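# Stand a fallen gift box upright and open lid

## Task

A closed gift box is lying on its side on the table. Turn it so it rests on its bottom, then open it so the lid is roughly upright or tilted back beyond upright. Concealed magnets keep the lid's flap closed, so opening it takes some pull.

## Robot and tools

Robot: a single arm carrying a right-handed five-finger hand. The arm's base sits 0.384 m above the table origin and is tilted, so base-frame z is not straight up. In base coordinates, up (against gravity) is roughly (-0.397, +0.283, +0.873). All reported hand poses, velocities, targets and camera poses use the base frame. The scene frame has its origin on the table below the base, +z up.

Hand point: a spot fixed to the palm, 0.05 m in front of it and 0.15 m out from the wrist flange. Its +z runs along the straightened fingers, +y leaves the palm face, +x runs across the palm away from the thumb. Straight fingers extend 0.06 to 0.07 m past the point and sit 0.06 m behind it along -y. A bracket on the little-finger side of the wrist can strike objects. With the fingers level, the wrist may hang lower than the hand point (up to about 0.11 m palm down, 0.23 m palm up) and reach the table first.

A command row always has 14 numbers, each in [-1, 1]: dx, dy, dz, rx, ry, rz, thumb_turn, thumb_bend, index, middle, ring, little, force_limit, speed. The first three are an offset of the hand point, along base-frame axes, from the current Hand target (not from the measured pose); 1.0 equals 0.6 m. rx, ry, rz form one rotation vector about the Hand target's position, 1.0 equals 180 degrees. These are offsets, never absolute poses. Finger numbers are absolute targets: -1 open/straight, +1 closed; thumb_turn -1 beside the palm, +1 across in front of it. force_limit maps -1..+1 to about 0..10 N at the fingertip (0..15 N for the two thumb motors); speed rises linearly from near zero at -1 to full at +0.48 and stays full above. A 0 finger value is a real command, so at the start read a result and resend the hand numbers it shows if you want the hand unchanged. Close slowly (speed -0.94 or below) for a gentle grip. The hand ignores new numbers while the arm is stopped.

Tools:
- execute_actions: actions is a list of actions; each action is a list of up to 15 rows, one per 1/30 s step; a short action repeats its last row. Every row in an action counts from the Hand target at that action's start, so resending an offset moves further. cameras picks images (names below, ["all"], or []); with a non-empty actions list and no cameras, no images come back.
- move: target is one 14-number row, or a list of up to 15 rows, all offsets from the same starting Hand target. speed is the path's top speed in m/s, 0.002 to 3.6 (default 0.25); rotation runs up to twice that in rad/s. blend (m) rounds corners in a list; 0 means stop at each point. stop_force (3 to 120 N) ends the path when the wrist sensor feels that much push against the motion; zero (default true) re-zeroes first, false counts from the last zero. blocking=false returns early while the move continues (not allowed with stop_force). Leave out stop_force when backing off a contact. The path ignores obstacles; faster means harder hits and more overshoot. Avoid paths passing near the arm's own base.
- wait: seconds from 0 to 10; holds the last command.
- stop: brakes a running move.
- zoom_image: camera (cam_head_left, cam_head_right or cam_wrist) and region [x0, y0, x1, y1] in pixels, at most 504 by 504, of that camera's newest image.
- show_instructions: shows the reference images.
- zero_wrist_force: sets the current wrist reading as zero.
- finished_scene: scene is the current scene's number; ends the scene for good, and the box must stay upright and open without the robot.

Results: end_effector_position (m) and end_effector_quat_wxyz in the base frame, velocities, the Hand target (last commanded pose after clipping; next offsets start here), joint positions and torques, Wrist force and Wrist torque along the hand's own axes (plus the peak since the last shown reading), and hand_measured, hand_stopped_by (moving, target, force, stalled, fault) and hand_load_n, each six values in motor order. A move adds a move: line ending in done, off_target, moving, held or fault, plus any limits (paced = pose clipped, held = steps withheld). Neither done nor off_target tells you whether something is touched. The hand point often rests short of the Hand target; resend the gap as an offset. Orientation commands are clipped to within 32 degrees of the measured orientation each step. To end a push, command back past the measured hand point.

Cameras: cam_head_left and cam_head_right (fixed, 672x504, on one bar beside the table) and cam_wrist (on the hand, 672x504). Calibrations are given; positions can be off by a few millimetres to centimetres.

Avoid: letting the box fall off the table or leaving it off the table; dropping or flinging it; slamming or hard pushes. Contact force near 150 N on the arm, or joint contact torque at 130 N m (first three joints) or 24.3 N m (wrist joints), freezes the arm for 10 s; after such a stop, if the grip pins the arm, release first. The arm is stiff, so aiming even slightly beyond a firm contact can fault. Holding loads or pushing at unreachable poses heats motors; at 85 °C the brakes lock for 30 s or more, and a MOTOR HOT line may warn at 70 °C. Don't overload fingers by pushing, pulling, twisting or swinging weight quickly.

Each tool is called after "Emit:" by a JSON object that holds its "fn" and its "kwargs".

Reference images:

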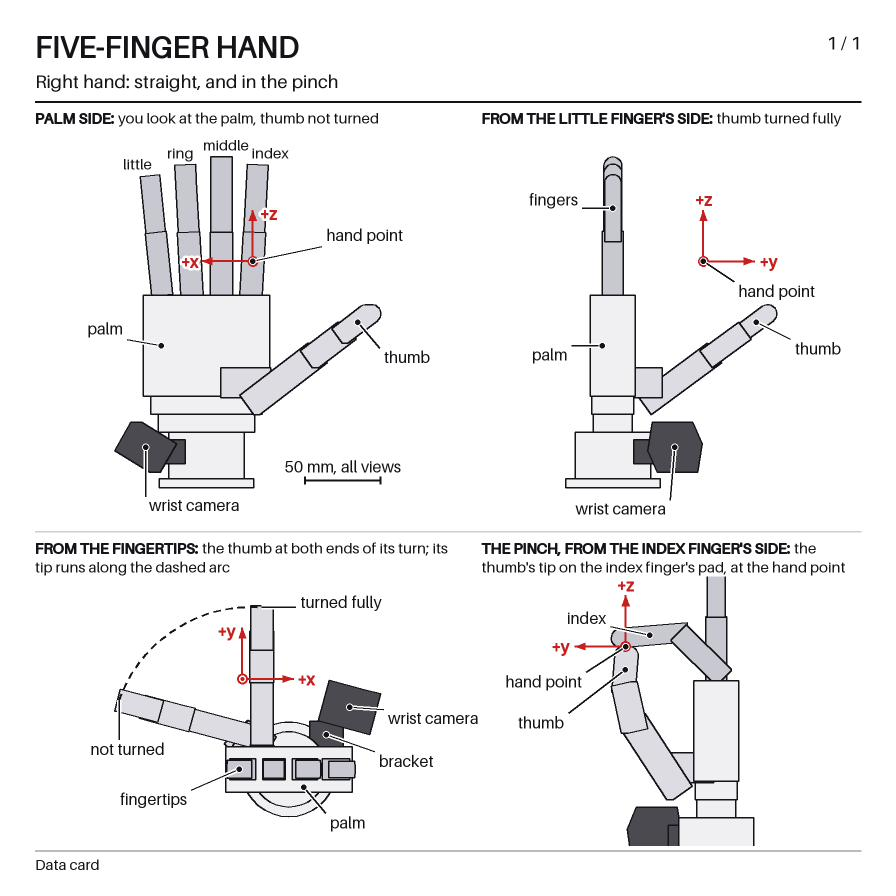

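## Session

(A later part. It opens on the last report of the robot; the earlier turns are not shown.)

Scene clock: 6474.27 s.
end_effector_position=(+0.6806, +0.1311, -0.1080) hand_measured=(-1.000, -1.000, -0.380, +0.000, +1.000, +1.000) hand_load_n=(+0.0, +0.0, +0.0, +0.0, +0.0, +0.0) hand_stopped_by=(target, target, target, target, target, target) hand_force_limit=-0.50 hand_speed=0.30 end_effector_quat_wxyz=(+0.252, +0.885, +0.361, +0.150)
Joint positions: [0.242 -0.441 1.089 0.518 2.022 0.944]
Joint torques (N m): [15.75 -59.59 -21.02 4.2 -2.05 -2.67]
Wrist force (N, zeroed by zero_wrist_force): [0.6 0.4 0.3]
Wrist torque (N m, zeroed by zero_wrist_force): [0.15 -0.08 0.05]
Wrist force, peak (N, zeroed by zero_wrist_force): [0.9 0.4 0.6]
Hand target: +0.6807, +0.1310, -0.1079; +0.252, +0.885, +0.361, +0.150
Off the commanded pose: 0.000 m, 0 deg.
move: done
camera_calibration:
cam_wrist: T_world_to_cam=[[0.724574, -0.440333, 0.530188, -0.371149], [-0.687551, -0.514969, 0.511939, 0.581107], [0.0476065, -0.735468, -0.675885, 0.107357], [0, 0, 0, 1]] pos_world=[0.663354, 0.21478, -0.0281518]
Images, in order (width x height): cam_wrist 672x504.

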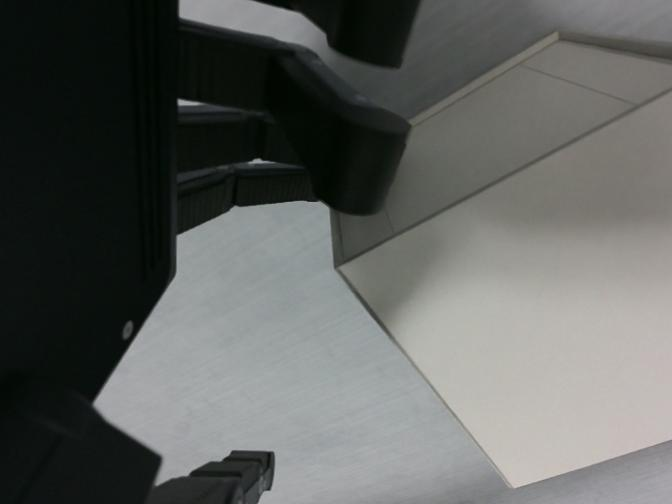

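Emit:
{"fn": "move", "kwargs": {"target": [[-0.0298,0.0213,0.0655,0,0,0,-1.0,-1.0,-0.38,0.0,1,1,-0.5,0.3],[-0.0298,0.0213,0.0655,0,0,0,-1.0,-1.0,-0.38,-1,-1,-1,-0.5,0.3]], "speed": 0.05, "cameras": ["cam_wrist"]}}

Emit:
{"fn": "zoom_image", "kwargs": {"camera": "cam_wrist", "region": [270, 110, 370, 230]}}

Emit:
{"fn": "zoom_image", "kwargs": {"camera": "cam_wrist", "region": [450, 10, 630, 110]}}

Scene clock: 6529.33 s.
end_effector_position=(+0.6628, +0.1438, -0.0686) hand_measured=(-1.000, -1.000, -0.380, -1.000, -1.000, -1.000) hand_load_n=(+0.0, +0.0, +0.0, +0.0, +0.0, +0.0) hand_stopped_by=(target, target, target, target, target, target) hand_force_limit=-0.50 hand_speed=0.30 end_effector_quat_wxyz=(+0.252, +0.885, +0.361, +0.150)
Joint positions: [0.27 -0.521 1.143 0.556 2.033 0.973]
Joint torques (N m): [27.78 -59.77 3.64 3.86 2.1 2.19]
Wrist force (N, zeroed by zero_wrist_force): [0.7 1.1 0.0]
Wrist torque (N m, zeroed by zero_wrist_force): [0.19 -0.09 -0.04]
Wrist force, peak (N, zeroed by zero_wrist_force): [0.9 1.1 0.4]
Hand target: +0.6628, +0.1438, -0.0686; +0.252, +0.885, +0.361, +0.150
Off the commanded pose: 0.000 m, 0 deg.
move: done
camera_calibration:
cam_wrist: T_world_to_cam=[[0.724574, -0.440333, 0.530188, -0.373548], [-0.687551, -0.514969, 0.511939, 0.555238], [0.0476065, -0.735468, -0.675885, 0.144174], [0, 0, 0, 1]] pos_world=[0.645554, 0.22748, 0.0112482]
Images, in order (width x height): cam_wrist 672x504.

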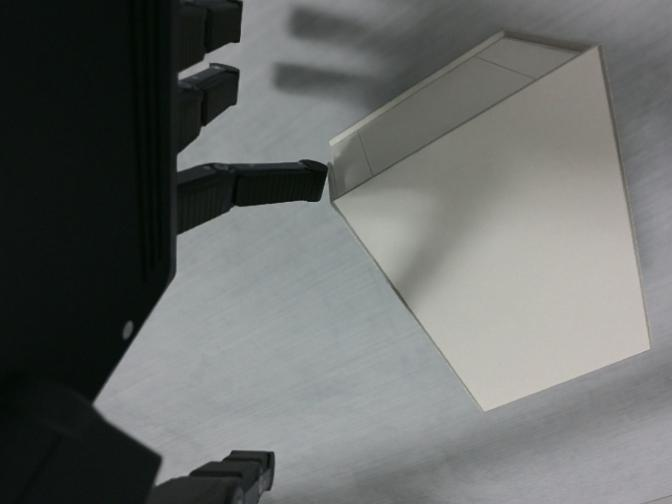

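Scaled by 4.200 from the camera's 672x504 image, which has a finer 960x720 frame.

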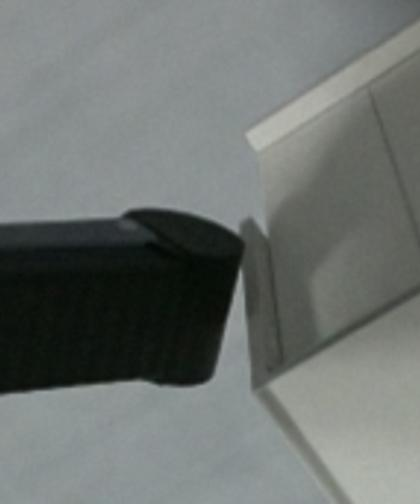

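Scaled by 2.800 from the camera's 672x504 image, which has a finer 960x720 frame.

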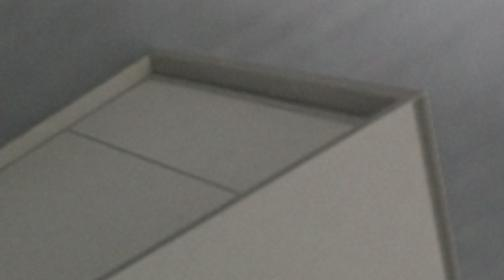

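Emit:
{"fn": "move", "kwargs": {"target": [[-0.00801,0.00852,-0.00641,0,0,0,-1.0,-1.0,-0.38,-1,-1,-1,-0.5,0.3],[0.00522,-0.00094,-0.03551,0,0,0,-1.0,-1.0,-0.38,-1,-1,-1,-0.5,0.3],[0.01223,-0.00839,-0.0299,0,0,0,-1.0,-1.0,-0.38,-1,-1,-1,-0.5,0.3]], "speed": 0.04, "cameras": ["cam_wrist"]}}

Emit:
{"fn": "zoom_image", "kwargs": {"camera": "cam_wrist", "region": [280, 110, 380, 250]}}

Emit:
{"fn": "move", "kwargs": {"target": [0.00200,-0.00213,0.00160,0,0,0,-1.0,-1.0,-0.38,-1,-1,-1,-0.5,0.3], "speed": 0.01, "cameras": ["cam_wrist"]}}

Emit:
{"fn": "zoom_image", "kwargs": {"camera": "cam_wrist", "region": [280, 110, 380, 250]}}

Emit:
{"fn": "move", "kwargs": {"target": [0.00200,-0.00213,0.00160,0,0,0,-1.0,-1.0,-0.38,-1,-1,-1,-0.5,0.3], "speed": 0.01, "cameras": ["cam_wrist"]}}

Emit:
{"fn": "zoom_image", "kwargs": {"camera": "cam_wrist", "region": [280, 110, 380, 250]}}

Scene clock: 6617.97 s.
end_effector_position=(+0.6700, +0.1389, -0.0867) hand_measured=(-1.000, -1.000, -0.380, -1.000, -1.000, -1.000) hand_load_n=(+0.0, -0.5, +0.0, +0.0, +0.0, +0.0) hand_stopped_by=(target, target, target, target, target, target) hand_force_limit=-0.50 hand_speed=0.30 end_effector_quat_wxyz=(+0.252, +0.885, +0.361, +0.150)
Joint positions: [0.259 -0.486 1.122 0.537 2.028 0.961]
Joint torques (N m): [15.9 -60.44 -20.81 3.99 -2.14 -2.42]
Wrist force (N, zeroed by zero_wrist_force): [0.5 0.6 0.3]
Wrist torque (N m, zeroed by zero_wrist_force): [0.10 -0.07 0.04]
Wrist force, peak (N, zeroed by zero_wrist_force): [0.8 1.2 0.2]
Hand target: +0.6701, +0.1388, -0.0866; +0.252, +0.885, +0.361, +0.150
Off the commanded pose: 0.000 m, 0 deg.
move: done
camera_calibration:
cam_wrist: T_world_to_cam=[[0.724574, -0.440333, 0.530188, -0.371254], [-0.687551, -0.514969, 0.511939, 0.566862], [0.0476065, -0.735468, -0.675885, 0.127999], [0, 0, 0, 1]] pos_world=[0.652654, 0.22258, -0.0068518]
Images, in order (width x height): cam_wrist 672x504.

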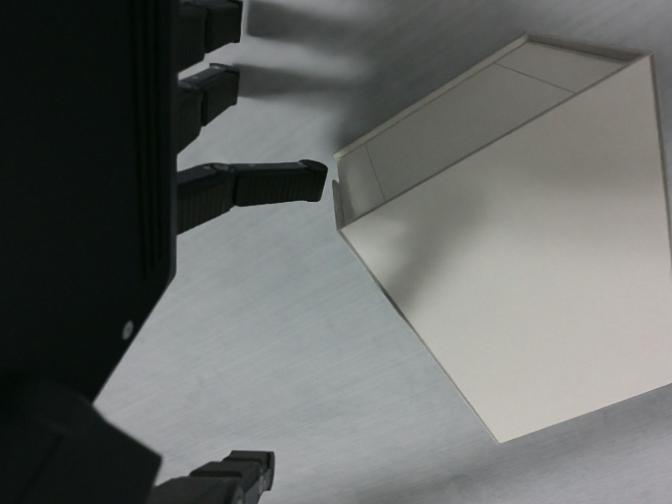

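Scaled by 3.600 from the camera's 672x504 image, which has a finer 960x720 frame.

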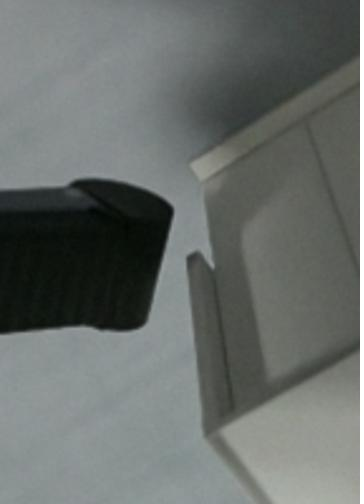

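Scene clock: 6618.67 s.
end_effector_position=(+0.6713, +0.1376, -0.0857) hand_measured=(-1.000, -1.000, -0.380, -1.000, -1.000, -1.000) hand_load_n=(-0.5, +0.0, +0.0, +0.0, +0.0, +0.0) hand_stopped_by=(target, target, target, target, target, target) hand_force_limit=-0.50 hand_speed=0.30 end_effector_quat_wxyz=(+0.252, +0.885, +0.361, +0.150)
Joint positions: [0.256 -0.487 1.12 0.539 2.027 0.958]
Joint torques (N m): [15.61 -59.52 -22.33 4.09 -2.22 -2.58]
Wrist force (N, zeroed by zero_wrist_force): [0.5 0.9 0.2]
Wrist torque (N m, zeroed by zero_wrist_force): [0.15 -0.08 0.05]
Wrist force, peak (N, zeroed by zero_wrist_force): [0.6 1.0 0.8]
Hand target: +0.6713, +0.1375, -0.0856; +0.252, +0.885, +0.361, +0.150
Off the commanded pose: 0.000 m, 0 deg.
move: done
camera_calibration:
cam_wrist: T_world_to_cam=[[0.724574, -0.440333, 0.530188, -0.373299], [-0.687551, -0.514969, 0.511939, 0.566575], [0.0476065, -0.735468, -0.675885, 0.127657], [0, 0, 0, 1]] pos_world=[0.653954, 0.22128, -0.0058518]
Images, in order (width x height): cam_wrist 672x504.

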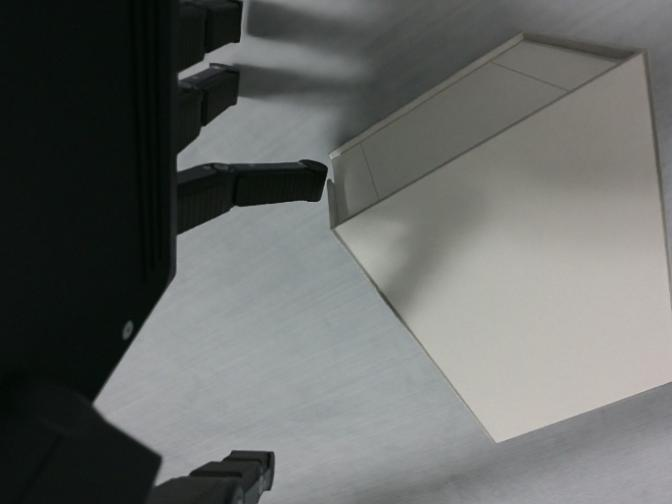

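Scaled by 3.600 from the camera's 672x504 image, which has a finer 960x720 frame.

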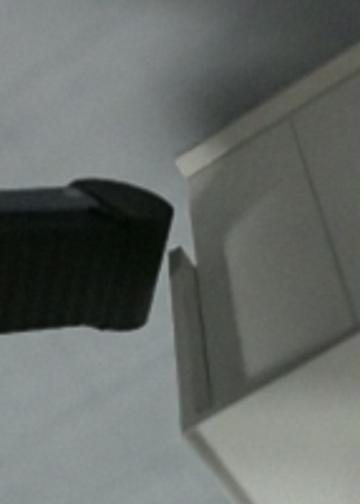

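Scene clock: 6619.37 s.
end_effector_position=(+0.6725, +0.1363, -0.0847) hand_measured=(-1.000, -1.000, -0.380, -1.000, -1.000, -1.000) hand_load_n=(+0.0, +0.0, +0.5, -0.5, +0.0, +0.0) hand_stopped_by=(target, target, target, target, target, target) hand_force_limit=-0.50 hand_speed=0.30 end_effector_quat_wxyz=(+0.252, +0.885, +0.361, +0.150)
Joint positions: [0.254 -0.487 1.118 0.54 2.026 0.956]
Joint torques (N m): [14.77 -59.9 -21.62 4 -1.95 -2.54]
Wrist force (N, zeroed by zero_wrist_force): [0.6 0.3 0.3]
Wrist torque (N m, zeroed by zero_wrist_force): [0.13 -0.09 0.05]
Wrist force, peak (N, zeroed by zero_wrist_force): [0.8 0.8 0.5]
Hand target: +0.6725, +0.1362, -0.0847; +0.252, +0.885, +0.361, +0.150
Off the commanded pose: 0.000 m, 0 deg.
move: done
camera_calibration:
cam_wrist: T_world_to_cam=[[0.724574, -0.440333, 0.530188, -0.375271], [-0.687551, -0.514969, 0.511939, 0.566218], [0.0476065, -0.735468, -0.675885, 0.12732], [0, 0, 0, 1]] pos_world=[0.655154, 0.21998, -0.0048518]
Images, in order (width x height): cam_wrist 672x504.

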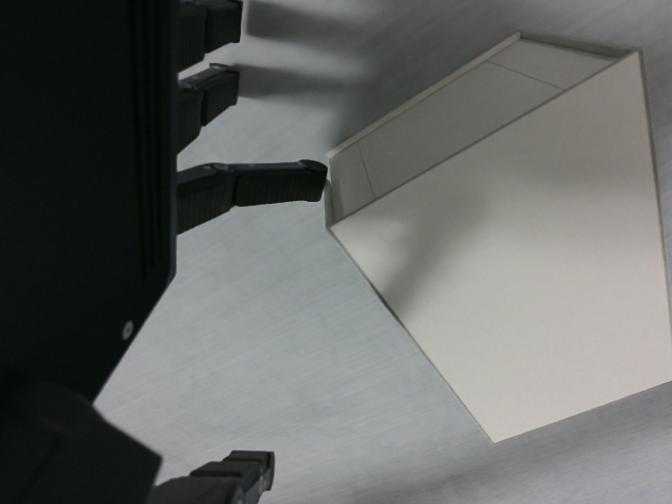

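Scaled by 3.600 from the camera's 672x504 image, which has a finer 960x720 frame.

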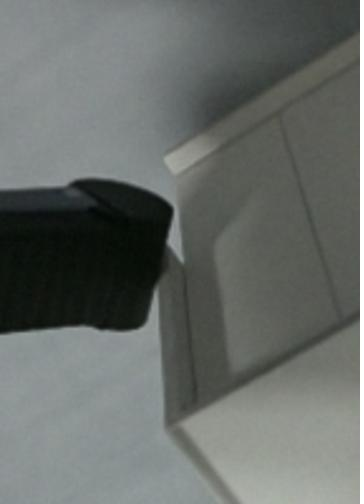

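Emit:
{"fn": "execute_actions", "kwargs": {"actions": [], "cameras": ["all"]}}

Scene clock: 7075.60 s.
end_effector_position=(+0.6725, +0.1362, -0.0847) hand_measured=(-1.000, -1.000, -0.380, -1.000, -1.000, -1.000) hand_load_n=(+0.0, +0.0, +0.0, +0.0, -0.5, +0.0) hand_stopped_by=(target, target, target, target, target, target) hand_force_limit=-0.50 hand_speed=0.30 end_effector_quat_wxyz=(+0.252, +0.885, +0.361, +0.150)
Joint positions: [0.254 -0.488 1.118 0.54 2.026 0.956]
Joint velocities: within noise
Joint torques (N m): [16.09 -59.74 -22.09 4.18 -2.13 -2.56]
Wrist force (N, zeroed by zero_wrist_force): [0.5 0.5 0.5]
Wrist torque (N m, zeroed by zero_wrist_force): [0.14 -0.08 0.05]
Wrist force, peak (N, zeroed by zero_wrist_force): [0.7 0.7 0.5]
Hand target: +0.6725, +0.1362, -0.0847; +0.252, +0.885, +0.361, +0.150
Off the commanded pose: 0.000 m, 0 deg.
camera_calibration:
cam_wrist: T_world_to_cam=[[0.724574, -0.440333, 0.530188, -0.37544], [-0.687551, -0.514969, 0.511939, 0.566184], [0.0476065, -0.735468, -0.675885, 0.127309], [0, 0, 0, 1]] pos_world=[0.655254, 0.21988, -0.0047518]

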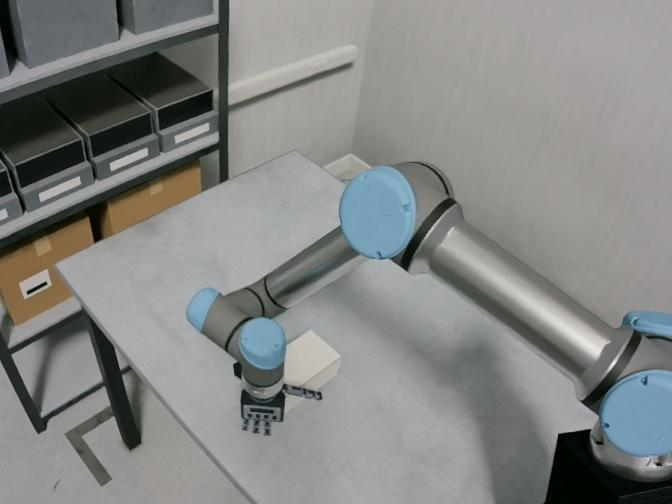

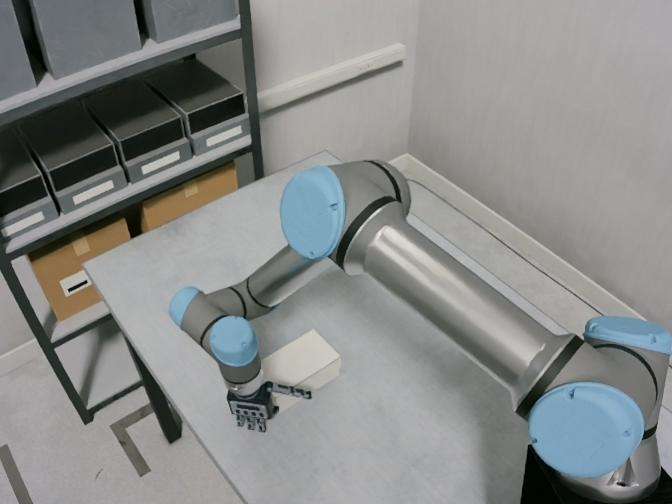

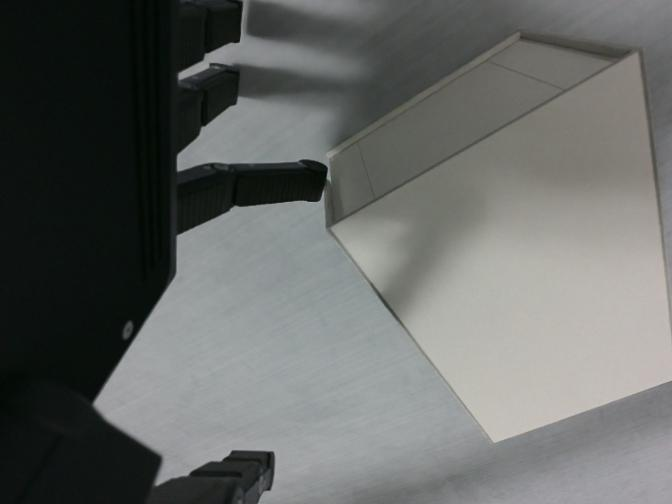

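Emit:
{"fn": "move", "kwargs": {"target": [[-0.02647, 0.01891, 0.0582, 0, 0, 0, -1.0, -1.0, -0.38, -1, -1, -1, -0.5, 0.3], [-0.06121, -0.02361, 0.05727, -0.0367, 0.0463, 0.0956, -1.0, -1.0, 0.1, 1, 0, 1, -0.5, 0.3]], "speed": 0.1, "cameras": ["cam_wrist"]}}

Scene clock: 7136.60 s.
end_effector_position=(+0.6358, +0.1220, -0.0503) hand_measured=(-1.000, -1.000, +0.100, +1.000, +0.000, +1.000) hand_load_n=(+0.0, +0.0, +0.0, +0.0, +0.0, +0.0) hand_stopped_by=(target, target, target, target, target, target) hand_force_limit=-0.50 hand_speed=0.30 end_effector_quat_wxyz=(+0.251, +0.814, +0.515, +0.101)
Joint positions: [0.217 -0.665 1.381 0.469 1.969 0.581]
Joint torques (N m): [14.4 -56.64 6.01 0.7 -2.21 -2.63]
Wrist force (N, zeroed by zero_wrist_force): [0.6 0.9 0.5]
Wrist torque (N m, zeroed by zero_wrist_force): [0.17 -0.11 0.05]
Wrist force, peak (N, zeroed by zero_wrist_force): [0.8 1.2 0.5]
Hand target: +0.6358, +0.1220, -0.0503; +0.251, +0.814, +0.515, +0.101
Off the commanded pose: 0.000 m, 0 deg.
move: done
camera_calibration:
cam_wrist: T_world_to_cam=[[0.884283, -0.139348, 0.445676, -0.515828], [-0.429723, -0.616299, 0.659934, 0.371967], [0.182709, -0.775085, -0.604864, 0.064293], [0, 0, 0, 1]] pos_world=[0.604233, 0.207196, 0.0233066]
Images, in order (width x height): cam_wrist 672x504.

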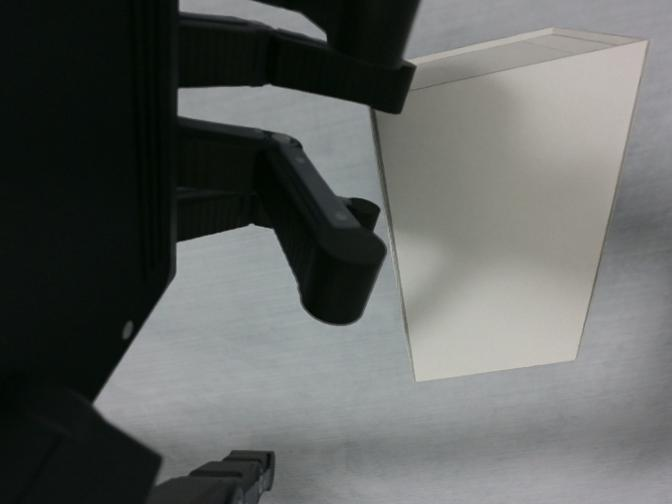

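Emit:
{"fn": "zoom_image", "kwargs": {"camera": "cam_wrist", "region": [250, 0, 450, 150]}}

Scaled by 2.520 from the camera's 672x504 image, which has a finer 960x720 frame.

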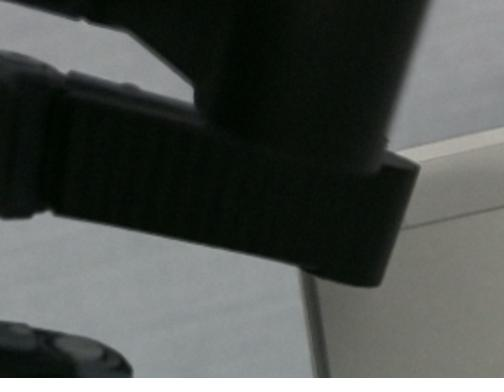

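Emit:
{"fn": "move", "kwargs": {"target": [0.04664, -0.02948, -0.10726, 0, 0, 0, -1.0, -1.0, 0.0, 1, 0, 1, -0.5, 0.3], "speed": 0.08, "stop_force": 5, "cameras": ["cam_wrist"]}}

Scene clock: 7212.47 s.
end_effector_position=(+0.6638, +0.1044, -0.1147) hand_measured=(-1.000, -1.000, +0.000, +1.000, +0.000, +1.000) hand_load_n=(+0.0, -0.5, +0.0, +0.5, +0.0, +0.0) hand_stopped_by=(target, target, target, target, target, target) hand_force_limit=-0.50 hand_speed=0.30 end_effector_quat_wxyz=(+0.251, +0.814, +0.515, +0.101)
Joint positions: [0.176 -0.53 1.3 0.399 1.953 0.54]
Joint torques (N m): [14.63 -33.16 -19.66 0.49 -2.17 -2.65]
Wrist force (N, zeroed by zero_wrist_force): [0.4 0.6 0.1]
Wrist torque (N m, zeroed by zero_wrist_force): [0.15 -0.08 0.01]
Wrist force, peak (N, zeroed by zero_wrist_force): [0.6 1.2 0.6]
Hand target: +0.6638, +0.1044, -0.1147; +0.251, +0.814, +0.515, +0.101
Off the commanded pose: 0.000 m, 0 deg.
move: done
camera_calibration:
cam_wrist: T_world_to_cam=[[0.884283, -0.139348, 0.445676, -0.514295], [-0.429723, -0.616299, 0.659934, 0.415543], [0.182709, -0.775085, -0.604864, 0.00666122], [0, 0, 0, 1]] pos_world=[0.632133, 0.189596, -0.0409934]
Images, in order (width x height): cam_wrist 672x504.

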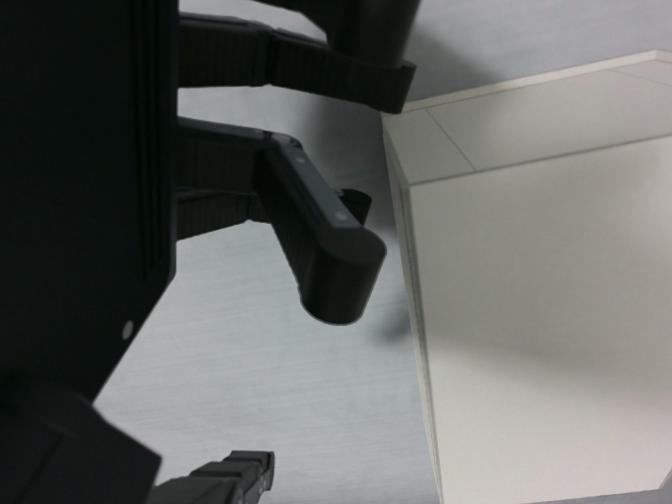

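Emit:
{"fn": "move", "kwargs": {"target": [0.01522, -0.01087, -0.03346, 0, 0, 0, -1.0, -1.0, 0.1, 1, 0, 1, -0.5, 0.3], "speed": 0.012, "stop_force": 3, "cameras": ["cam_wrist"]}}

Scene clock: 7231.43 s.
end_effector_position=(+0.6723, +0.0983, -0.1334) hand_measured=(-1.000, -1.000, +0.100, +1.000, +0.000, +1.000) hand_load_n=(+0.0, +0.0, +0.0, +0.0, -3.5, +0.0) hand_stopped_by=(target, target, target, target, target, target) hand_force_limit=-0.50 hand_speed=0.30 end_effector_quat_wxyz=(+0.251, +0.814, +0.515, +0.101)
Joint positions: [0.162 -0.489 1.271 0.383 1.948 0.527]
Joint torques (N m): [25.96 -56.82 6.47 3.68 2.18 2.02]
Wrist force (N, zeroed by zero_wrist_force): [-0.9 -0.8 -3.1]
Wrist torque (N m, zeroed by zero_wrist_force): [0.15 0.05 -0.02]
Wrist force, peak (N, zeroed by zero_wrist_force): [-1.0 -3.9 -6.5]
Hand target: +0.6723, +0.0983, -0.1334; +0.251, +0.814, +0.515, +0.101 (not the last commanded pose)
Off the commanded pose: 0.002 m, 0 deg.
move: contact
camera_calibration:
cam_wrist: T_world_to_cam=[[0.884283, -0.139348, 0.445676, -0.514283], [-0.429723, -0.616299, 0.659934, 0.427843], [0.182709, -0.775085, -0.604864, -0.0109913], [0, 0, 0, 1]] pos_world=[0.640633, 0.183496, -0.0597934]
Images, in order (width x height): cam_wrist 672x504.

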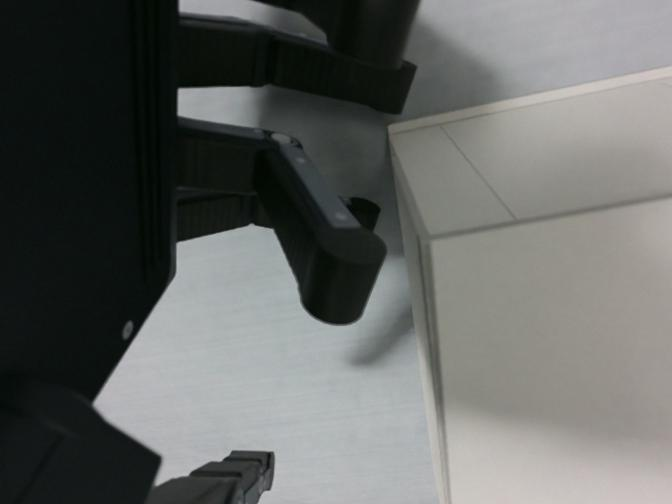

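Emit:
{"fn": "move", "kwargs": {"target": [0.00366, 0.00329, 0.01205, 0, 0, 0, -1.0, -1.0, 0.1, 1, 0, 1, -0.5, 0.3], "speed": 0.03}}

Emit:
{"fn": "zero_wrist_force", "kwargs": {}}

Emit:
{"fn": "move", "kwargs": {"target": [-0.00055, -0.00798, 0.00234, 0, 0, 0, -1.0, -1.0, 0.1, 1, 0, 1, -0.5, 0.3], "speed": 0.02, "cameras": ["cam_wrist"]}}

Scene clock: 7245.27 s.
end_effector_position=(+0.6745, +0.1002, -0.1263) hand_measured=(-1.000, -1.000, +0.100, +1.000, +0.000, +1.000) hand_load_n=(+0.0, +0.0, +0.0, +0.0, +0.0, +0.0) hand_stopped_by=(target, target, target, target, target, target) hand_force_limit=-0.50 hand_speed=0.30 end_effector_quat_wxyz=(+0.251, +0.814, +0.515, +0.101)
Joint positions: [0.165 -0.496 1.262 0.399 1.949 0.529]
Joint torques (N m): [25.37 -57.17 -19.25 4.17 2.33 2.21]
Wrist force (N, zeroed by zero_wrist_force): [0.2 0.7 0.0]
Wrist torque (N m, zeroed by zero_wrist_force): [0.17 -0.04 -0.06]
Wrist force, peak (N, zeroed by zero_wrist_force): [-0.7 -0.9 -3.4]
Hand target: +0.6745, +0.1002, -0.1262; +0.251, +0.814, +0.515, +0.101
Off the commanded pose: 0.000 m, 0 deg.
move: done

Wrist force sensor zeroed.

Scene clock: 7246.03 s.
end_effector_position=(+0.6742, +0.0956, -0.1248) hand_measured=(-1.000, -1.000, +0.100, +1.000, +0.000, +1.000) hand_load_n=(+0.0, +0.0, +0.0, +0.0, +0.0, +0.0) hand_stopped_by=(target, target, target, target, target, target) hand_force_limit=-0.50 hand_speed=0.30 end_effector_quat_wxyz=(+0.251, +0.814, +0.515, +0.101)
Joint positions: [0.157 -0.503 1.272 0.394 1.946 0.521]
Joint torques (N m): [14.77 -57.97 5.9 0.69 -2.27 -2.62]
Wrist force (N, zeroed by zero_wrist_force): [0.1 0.0 0.2]
Wrist torque (N m, zeroed by zero_wrist_force): [-0.01 -0.02 0.08]
Wrist force, peak (N, zeroed by zero_wrist_force): [0.6 0.0 0.1]
Hand target: +0.6742, +0.0955, -0.1248; +0.251, +0.814, +0.515, +0.101
Off the commanded pose: 0.000 m, 0 deg.
move: done
camera_calibration:
cam_wrist: T_world_to_cam=[[0.884283, -0.139348, 0.445676, -0.520158], [-0.429723, -0.616299, 0.659934, 0.421382], [0.182709, -0.775085, -0.604864, -0.00815181], [0, 0, 0, 1]] pos_world=[0.642533, 0.180896, -0.0511934]
Images, in order (width x height): cam_wrist 672x504.

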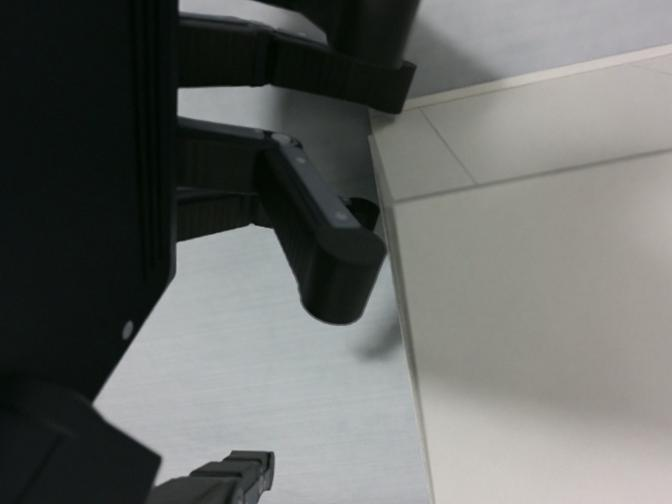

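Emit:
{"fn": "zoom_image", "kwargs": {"camera": "cam_wrist", "region": [330, 40, 490, 220]}}

Scaled by 2.800 from the camera's 672x504 image, which has a finer 960x720 frame.

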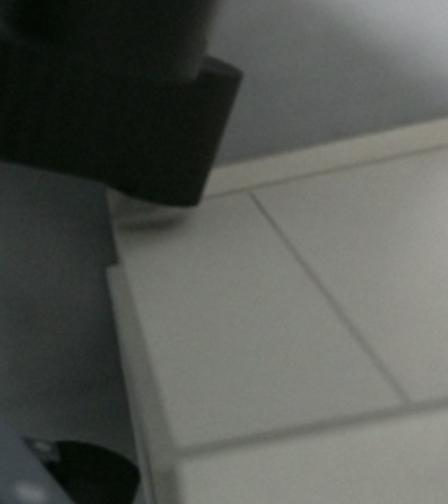

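Emit:
{"fn": "move", "kwargs": {"target": [-0.00016, -0.00239, 0.0007, 0, 0, 0, -1.0, -1.0, 0.1, 1, 0, 1, -0.5, 0.3], "speed": 0.01}}

Emit:
{"fn": "move", "kwargs": {"target": [-0.00016, -0.00239, 0.0007, 0, 0, 0, -1.0, -1.0, 0.1, 1, 0, 1, -0.5, 0.3], "speed": 0.01, "cameras": ["cam_wrist"]}}

Emit:
{"fn": "zoom_image", "kwargs": {"camera": "cam_wrist", "region": [330, 40, 490, 220]}}

Scene clock: 7267.27 s.
end_effector_position=(+0.6741, +0.0941, -0.1244) hand_measured=(-1.000, -1.000, +0.100, +1.000, +0.000, +1.000) hand_load_n=(+0.0, +0.0, +0.0, +0.5, +0.0, +0.0) hand_stopped_by=(target, target, target, target, target, target) hand_force_limit=-0.50 hand_speed=0.30 end_effector_quat_wxyz=(+0.251, +0.814, +0.515, +0.101)
Joint positions: [0.155 -0.505 1.275 0.392 1.945 0.519]
Joint torques (N m): [13.87 -57.09 6.52 0.46 -2.41 -2.42]
Wrist force (N, zeroed by zero_wrist_force): [0.3 0.1 -0.1]
Wrist torque (N m, zeroed by zero_wrist_force): [0.03 -0.04 0.09]
Wrist force, peak (N, zeroed by zero_wrist_force): [0.6 -0.1 0.2]
Hand target: +0.6741, +0.0940, -0.1243; +0.251, +0.814, +0.515, +0.101
Off the commanded pose: 0.000 m, 0 deg.
move: done

Scene clock: 7267.97 s.
end_effector_position=(+0.6740, +0.0927, -0.1240) hand_measured=(-1.000, -1.000, +0.100, +1.000, +0.000, +1.000) hand_load_n=(+0.5, +0.0, +0.0, +0.0, +0.0, +0.0) hand_stopped_by=(target, target, target, target, target, target) hand_force_limit=-0.50 hand_speed=0.30 end_effector_quat_wxyz=(+0.251, +0.814, +0.515, +0.101)
Joint positions: [0.152 -0.507 1.278 0.39 1.944 0.516]
Joint torques (N m): [13.27 -56.72 6.76 0.43 -2.2 -2.47]
Wrist force (N, zeroed by zero_wrist_force): [0.3 -0.5 0.1]
Wrist torque (N m, zeroed by zero_wrist_force): [-0.05 0.00 0.05]
Wrist force, peak (N, zeroed by zero_wrist_force): [0.7 -0.3 0.2]
Hand target: +0.6740, +0.0926, -0.1239; +0.251, +0.814, +0.515, +0.101
Off the commanded pose: 0.000 m, 0 deg.
move: done
camera_calibration:
cam_wrist: T_world_to_cam=[[0.884283, -0.139348, 0.445676, -0.5208], [-0.429723, -0.616299, 0.659934, 0.418853], [0.182709, -0.775085, -0.604864, -0.00989615], [0, 0, 0, 1]] pos_world=[0.642333, 0.177896, -0.0502934]
Images, in order (width x height): cam_wrist 672x504.

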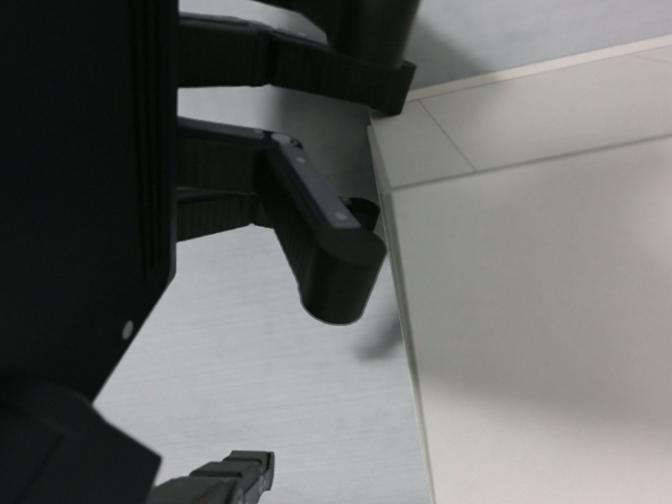

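Scaled by 2.800 from the camera's 672x504 image, which has a finer 960x720 frame.

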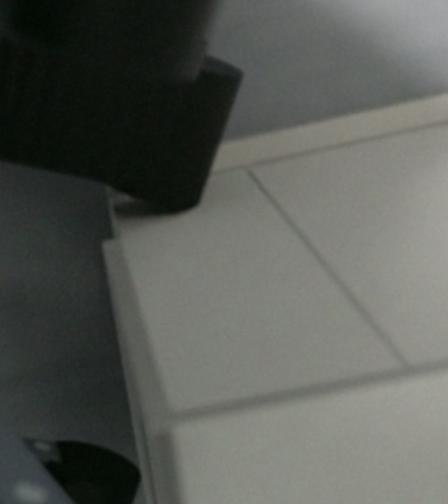

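Emit:
{"fn": "move", "kwargs": {"target": [-0.00016, -0.00239, 0.0007, 0, 0, 0, -1.0, -1.0, 0.1, 1, 0, 1, -0.5, 0.3], "speed": 0.01, "cameras": ["cam_wrist"]}}

Emit:
{"fn": "zoom_image", "kwargs": {"camera": "cam_wrist", "region": [330, 40, 490, 220]}}

Emit:
{"fn": "move", "kwargs": {"target": [-0.00016, -0.00239, 0.0007, 0, 0, 0, -1.0, -1.0, 0.1, 1, 0, 1, -0.5, 0.3], "speed": 0.01, "cameras": ["cam_wrist"]}}

Emit:
{"fn": "zoom_image", "kwargs": {"camera": "cam_wrist", "region": [330, 40, 490, 220]}}

Scene clock: 7279.77 s.
end_effector_position=(+0.6739, +0.0913, -0.1235) hand_measured=(-1.000, -1.000, +0.100, +1.000, +0.000, +1.000) hand_load_n=(+0.0, -0.5, +0.0, +0.0, +0.0, +0.5) hand_stopped_by=(target, target, target, target, target, target) hand_force_limit=-0.50 hand_speed=0.30 end_effector_quat_wxyz=(+0.251, +0.814, +0.515, +0.101)
Joint positions: [0.15 -0.509 1.281 0.388 1.943 0.514]
Joint torques (N m): [13.5 -56.77 7.07 0.44 -2.2 -2.59]
Wrist force (N, zeroed by zero_wrist_force): [0.4 -0.3 0.0]
Wrist torque (N m, zeroed by zero_wrist_force): [-0.01 -0.01 0.05]
Wrist force, peak (N, zeroed by zero_wrist_force): [0.9 -0.4 -0.1]
Hand target: +0.6739, +0.0912, -0.1235; +0.251, +0.814, +0.515, +0.101
Off the commanded pose: 0.000 m, 0 deg.
move: done
camera_calibration:
cam_wrist: T_world_to_cam=[[0.884283, -0.139348, 0.445676, -0.521085], [-0.429723, -0.616299, 0.659934, 0.417683], [0.182709, -0.775085, -0.604864, -0.010721], [0, 0, 0, 1]] pos_world=[0.642233, 0.176496, -0.0498934]
Images, in order (width x height): cam_wrist 672x504.

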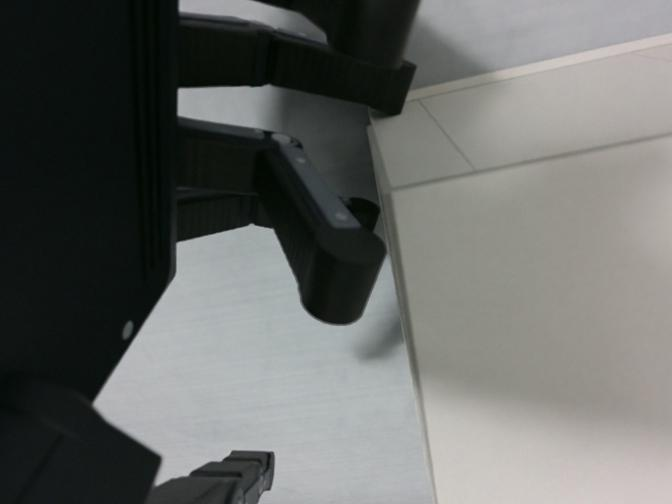

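Scaled by 2.800 from the camera's 672x504 image, which has a finer 960x720 frame.

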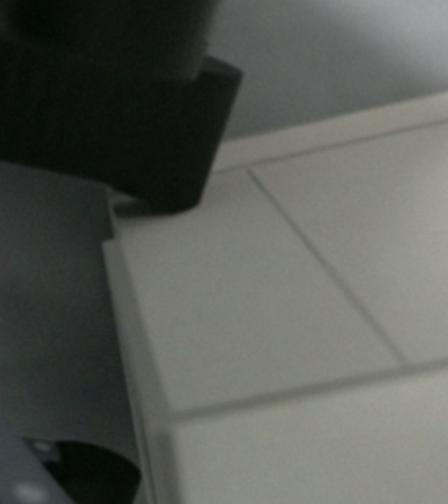

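Scene clock: 7280.47 s.
end_effector_position=(+0.6738, +0.0898, -0.1231) hand_measured=(-1.000, -1.000, +0.100, +1.000, +0.000, +1.000) hand_load_n=(+0.0, +0.0, +0.0, +0.0, +0.5, +0.0) hand_stopped_by=(target, target, target, target, target, target) hand_force_limit=-0.50 hand_speed=0.30 end_effector_quat_wxyz=(+0.251, +0.814, +0.515, +0.101)
Joint positions: [0.147 -0.511 1.284 0.386 1.942 0.511]
Joint torques (N m): [13.91 -56.78 6.34 0.5 -2.29 -2.35]
Wrist force (N, zeroed by zero_wrist_force): [0.7 -0.4 0.0]
Wrist torque (N m, zeroed by zero_wrist_force): [-0.02 -0.06 0.07]
Wrist force, peak (N, zeroed by zero_wrist_force): [0.6 -0.6 -0.2]
Hand target: +0.6738, +0.0897, -0.1231; +0.251, +0.814, +0.515, +0.101
Off the commanded pose: 0.000 m, 0 deg.
move: done
camera_calibration:
cam_wrist: T_world_to_cam=[[0.884283, -0.139348, 0.445676, -0.521384], [-0.429723, -0.616299, 0.659934, 0.416452], [0.182709, -0.775085, -0.604864, -0.0116235], [0, 0, 0, 1]] pos_world=[0.642133, 0.174996, -0.0494934]
Images, in order (width x height): cam_wrist 672x504.

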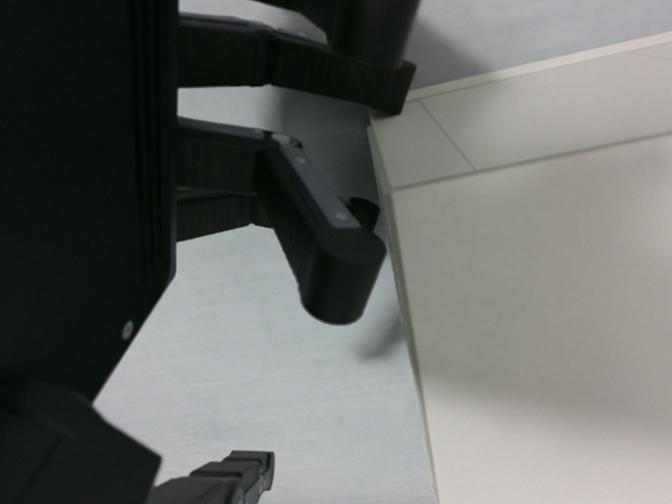

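Scaled by 2.800 from the camera's 672x504 image, which has a finer 960x720 frame.

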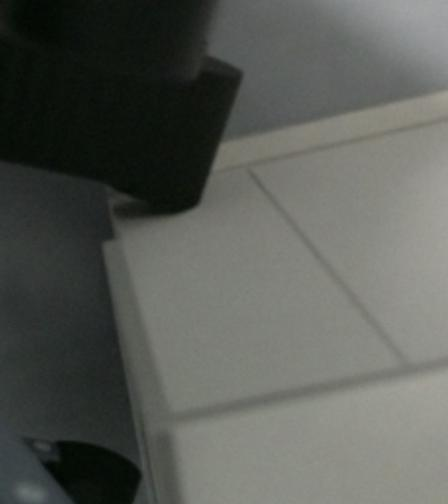

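Emit:
{"fn": "zoom_image", "kwargs": {"camera": "cam_wrist", "region": [330, 170, 420, 270]}}

Scaled by 5.040 from the camera's 672x504 image, which has a finer 960x720 frame.

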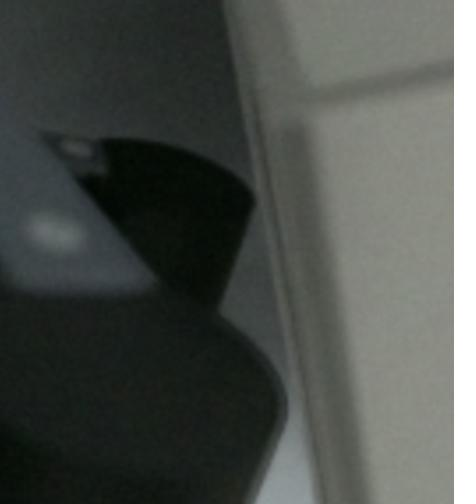

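Emit:
{"fn": "move", "kwargs": {"target": [0.00305, 0.00018, 0.00133, 0, 0, 0, -1.0, -1.0, 0.1, 1, 0, 1, -0.5, 0.3], "speed": 0.01, "cameras": ["cam_wrist"]}}

Emit:
{"fn": "zoom_image", "kwargs": {"camera": "cam_wrist", "region": [330, 40, 490, 270]}}

Emit:
{"fn": "zero_wrist_force", "kwargs": {}}

Emit:
{"fn": "move", "kwargs": {"target": [0.00298, -0.00213, -0.00655, 0, 0, 0, -1.0, -1.0, 0.1, 1, 0, 1, -0.5, 0.3], "speed": 0.004, "stop_force": 3, "cameras": ["cam_wrist"]}}

Emit:
{"fn": "zoom_image", "kwargs": {"camera": "cam_wrist", "region": [330, 40, 490, 270]}}

Scene clock: 7310.70 s.
end_effector_position=(+0.6755, +0.0898, -0.1223) hand_measured=(-1.000, -1.000, +0.100, +1.000, +0.000, +1.000) hand_load_n=(+0.0, +0.0, +0.0, +0.0, +0.5, +0.0) hand_stopped_by=(target, target, target, target, target, target) hand_force_limit=-0.50 hand_speed=0.30 end_effector_quat_wxyz=(+0.251, +0.814, +0.515, +0.101)
Joint positions: [0.147 -0.51 1.278 0.391 1.941 0.511]
Joint torques (N m): [14.14 -32.74 -18.49 4.31 -2.22 -2.52]
Wrist force (N, zeroed by zero_wrist_force): [0.3 -0.3 0.0]
Wrist torque (N m, zeroed by zero_wrist_force): [0.01 -0.02 0.06]
Wrist force, peak (N, zeroed by zero_wrist_force): [0.8 -0.2 0.2]
Hand target: +0.6756, +0.0898, -0.1223; +0.251, +0.814, +0.515, +0.101
Off the commanded pose: 0.000 m, 0 deg.
move: done
camera_calibration:
cam_wrist: T_world_to_cam=[[0.884283, -0.139348, 0.445676, -0.523332], [-0.429723, -0.616299, 0.659934, 0.416697], [0.182709, -0.775085, -0.604864, -0.0114684], [0, 0, 0, 1]] pos_world=[0.643933, 0.174996, -0.0486934]
Images, in order (width x height): cam_wrist 672x504.

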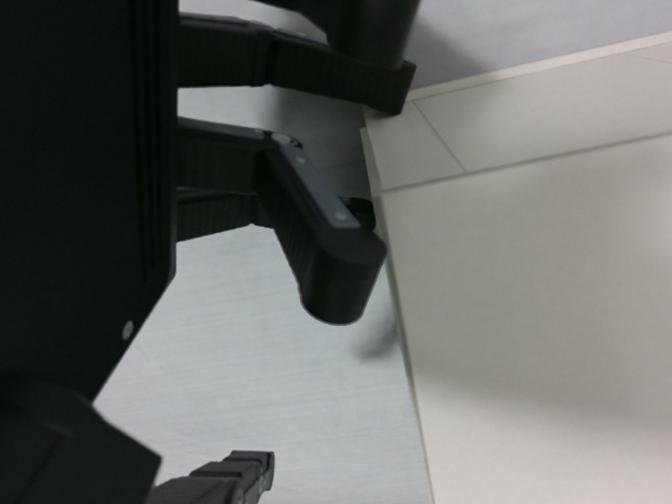

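Scaled by 2.191 from the camera's 672x504 image, which has a finer 960x720 frame.

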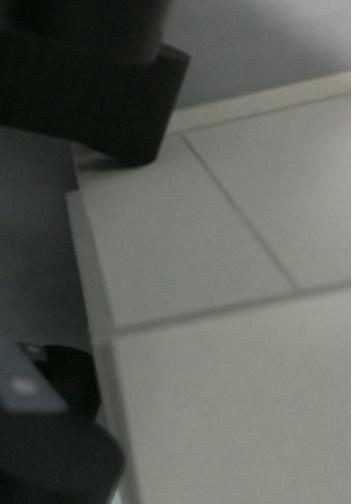

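Wrist force sensor zeroed.

Scene clock: 7312.67 s.
end_effector_position=(+0.6774, +0.0886, -0.1262) hand_measured=(-1.000, -1.000, +0.100, +1.000, +0.000, +1.000) hand_load_n=(+0.0, +0.0, +0.0, +0.0, -2.5, +0.0) hand_stopped_by=(target, target, target, target, target, target) hand_force_limit=-0.50 hand_speed=0.30 end_effector_quat_wxyz=(+0.251, +0.814, +0.515, +0.101)
Joint positions: [0.144 -0.501 1.271 0.388 1.94 0.508]
Joint torques (N m): [13.07 -32.66 -18.5 0.12 -2.31 -2.68]
Wrist force (N, zeroed by zero_wrist_force): [0.2 -0.8 -2.5]
Wrist torque (N m, zeroed by zero_wrist_force): [0.00 0.09 -0.02]
Wrist force, peak (N, zeroed by zero_wrist_force): [0.3 -0.6 -2.8]
Hand target: +0.6774, +0.0886, -0.1262; +0.251, +0.814, +0.515, +0.101
Off the commanded pose: 0.000 m, 0 deg.
move: done
camera_calibration:
cam_wrist: T_world_to_cam=[[0.884283, -0.139348, 0.445676, -0.523367], [-0.429723, -0.616299, 0.659934, 0.419243], [0.182709, -0.775085, -0.604864, -0.0151639], [0, 0, 0, 1]] pos_world=[0.645733, 0.173696, -0.0525934]
Images, in order (width x height): cam_wrist 672x504.

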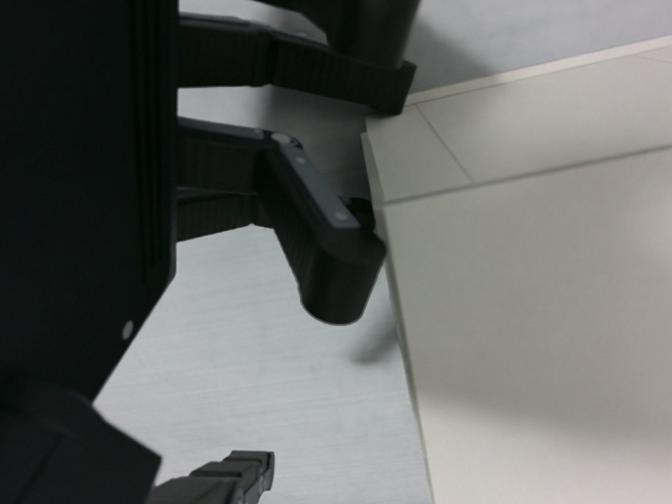

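Scaled by 2.191 from the camera's 672x504 image, which has a finer 960x720 frame.

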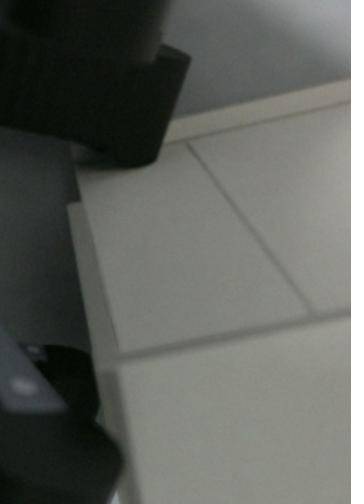

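Emit:
{"fn": "move", "kwargs": {"target": [0.00026, -0.00019, -0.00058, 0, 0, 0, -1.0, -1.0, 0.1, 1, 0, 1, -0.5, 0.3], "speed": 0.004}}

Emit:
{"fn": "move", "kwargs": {"target": [0, 0, 0, 0, 0, 0, -1.0, -1.0, 0.16, 1, 0, 1, -0.2, -0.85], "speed": 0.004, "cameras": ["cam_wrist"]}}

Emit:
{"fn": "zoom_image", "kwargs": {"camera": "cam_wrist", "region": [330, 40, 490, 270]}}

Scene clock: 7338.27 s.
end_effector_position=(+0.6776, +0.0884, -0.1265) hand_measured=(-1.000, -1.000, +0.100, +1.000, +0.000, +1.000) hand_load_n=(+0.0, +0.0, +0.5, +0.0, -4.5, +0.0) hand_stopped_by=(target, target, target, target, target, target) hand_force_limit=-0.50 hand_speed=0.30 end_effector_quat_wxyz=(+0.251, +0.814, +0.515, +0.101)
Joint positions: [0.144 -0.5 1.27 0.388 1.94 0.508]
Joint torques (N m): [12.32 -32.09 -18.92 0.3 -2.22 -2.59]
Wrist force (N, zeroed by zero_wrist_force): [0.4 -0.8 -3.9]
Wrist torque (N m, zeroed by zero_wrist_force): [0.00 0.12 -0.01]
Wrist force, peak (N, zeroed by zero_wrist_force): [0.4 -1.7 -3.9]
Hand target: +0.6776, +0.0884, -0.1266; +0.251, +0.814, +0.515, +0.101
Off the commanded pose: 0.000 m, 0 deg.
move: done

Scene clock: 7338.77 s.
end_effector_position=(+0.6776, +0.0884, -0.1266) hand_measured=(-1.000, -1.000, +0.160, +1.000, +0.000, +1.000) hand_load_n=(+0.0, +0.0, +1.5, +0.0, -4.5, +0.0) hand_stopped_by=(target, target, target, target, target, target) hand_force_limit=-0.20 hand_speed=-0.85 end_effector_quat_wxyz=(+0.251, +0.814, +0.515, +0.101)
Joint positions: [0.144 -0.5 1.27 0.388 1.94 0.508]
Joint torques (N m): [13.72 -32.71 -18.72 0.35 -2.16 -2.54]
Wrist force (N, zeroed by zero_wrist_force): [-0.1 -0.6 -2.7]
Wrist torque (N m, zeroed by zero_wrist_force): [-0.02 0.13 0.01]
Wrist force, peak (N, zeroed by zero_wrist_force): [0.3 -1.0 -3.9]
Hand target: +0.6776, +0.0884, -0.1266; +0.251, +0.814, +0.515, +0.101
Off the commanded pose: 0.000 m, 0 deg.
move: done
camera_calibration:
cam_wrist: T_world_to_cam=[[0.884283, -0.139348, 0.445676, -0.523424], [-0.429723, -0.616299, 0.659934, 0.419466], [0.182709, -0.775085, -0.604864, -0.0154594], [0, 0, 0, 1]] pos_world=[0.645933, 0.173596, -0.0528934]
Images, in order (width x height): cam_wrist 672x504.

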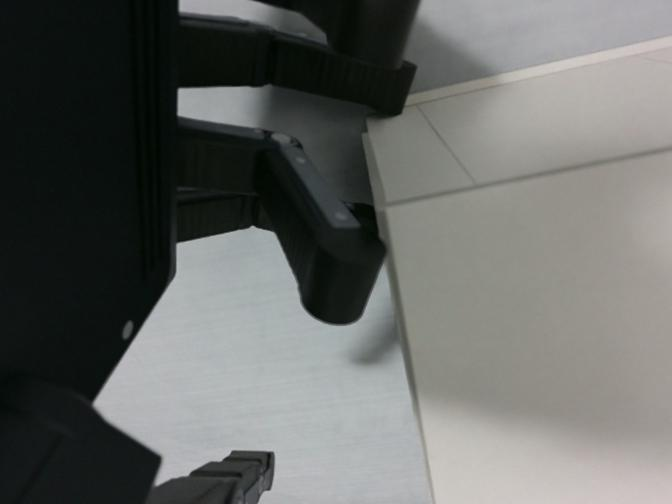

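Scaled by 2.191 from the camera's 672x504 image, which has a finer 960x720 frame.

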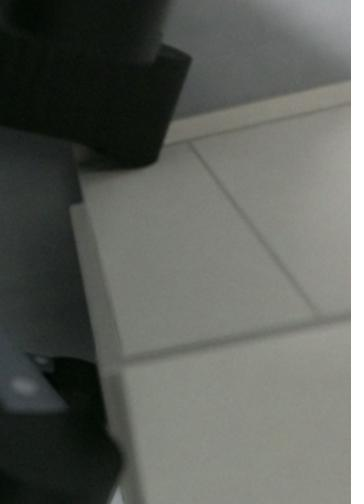

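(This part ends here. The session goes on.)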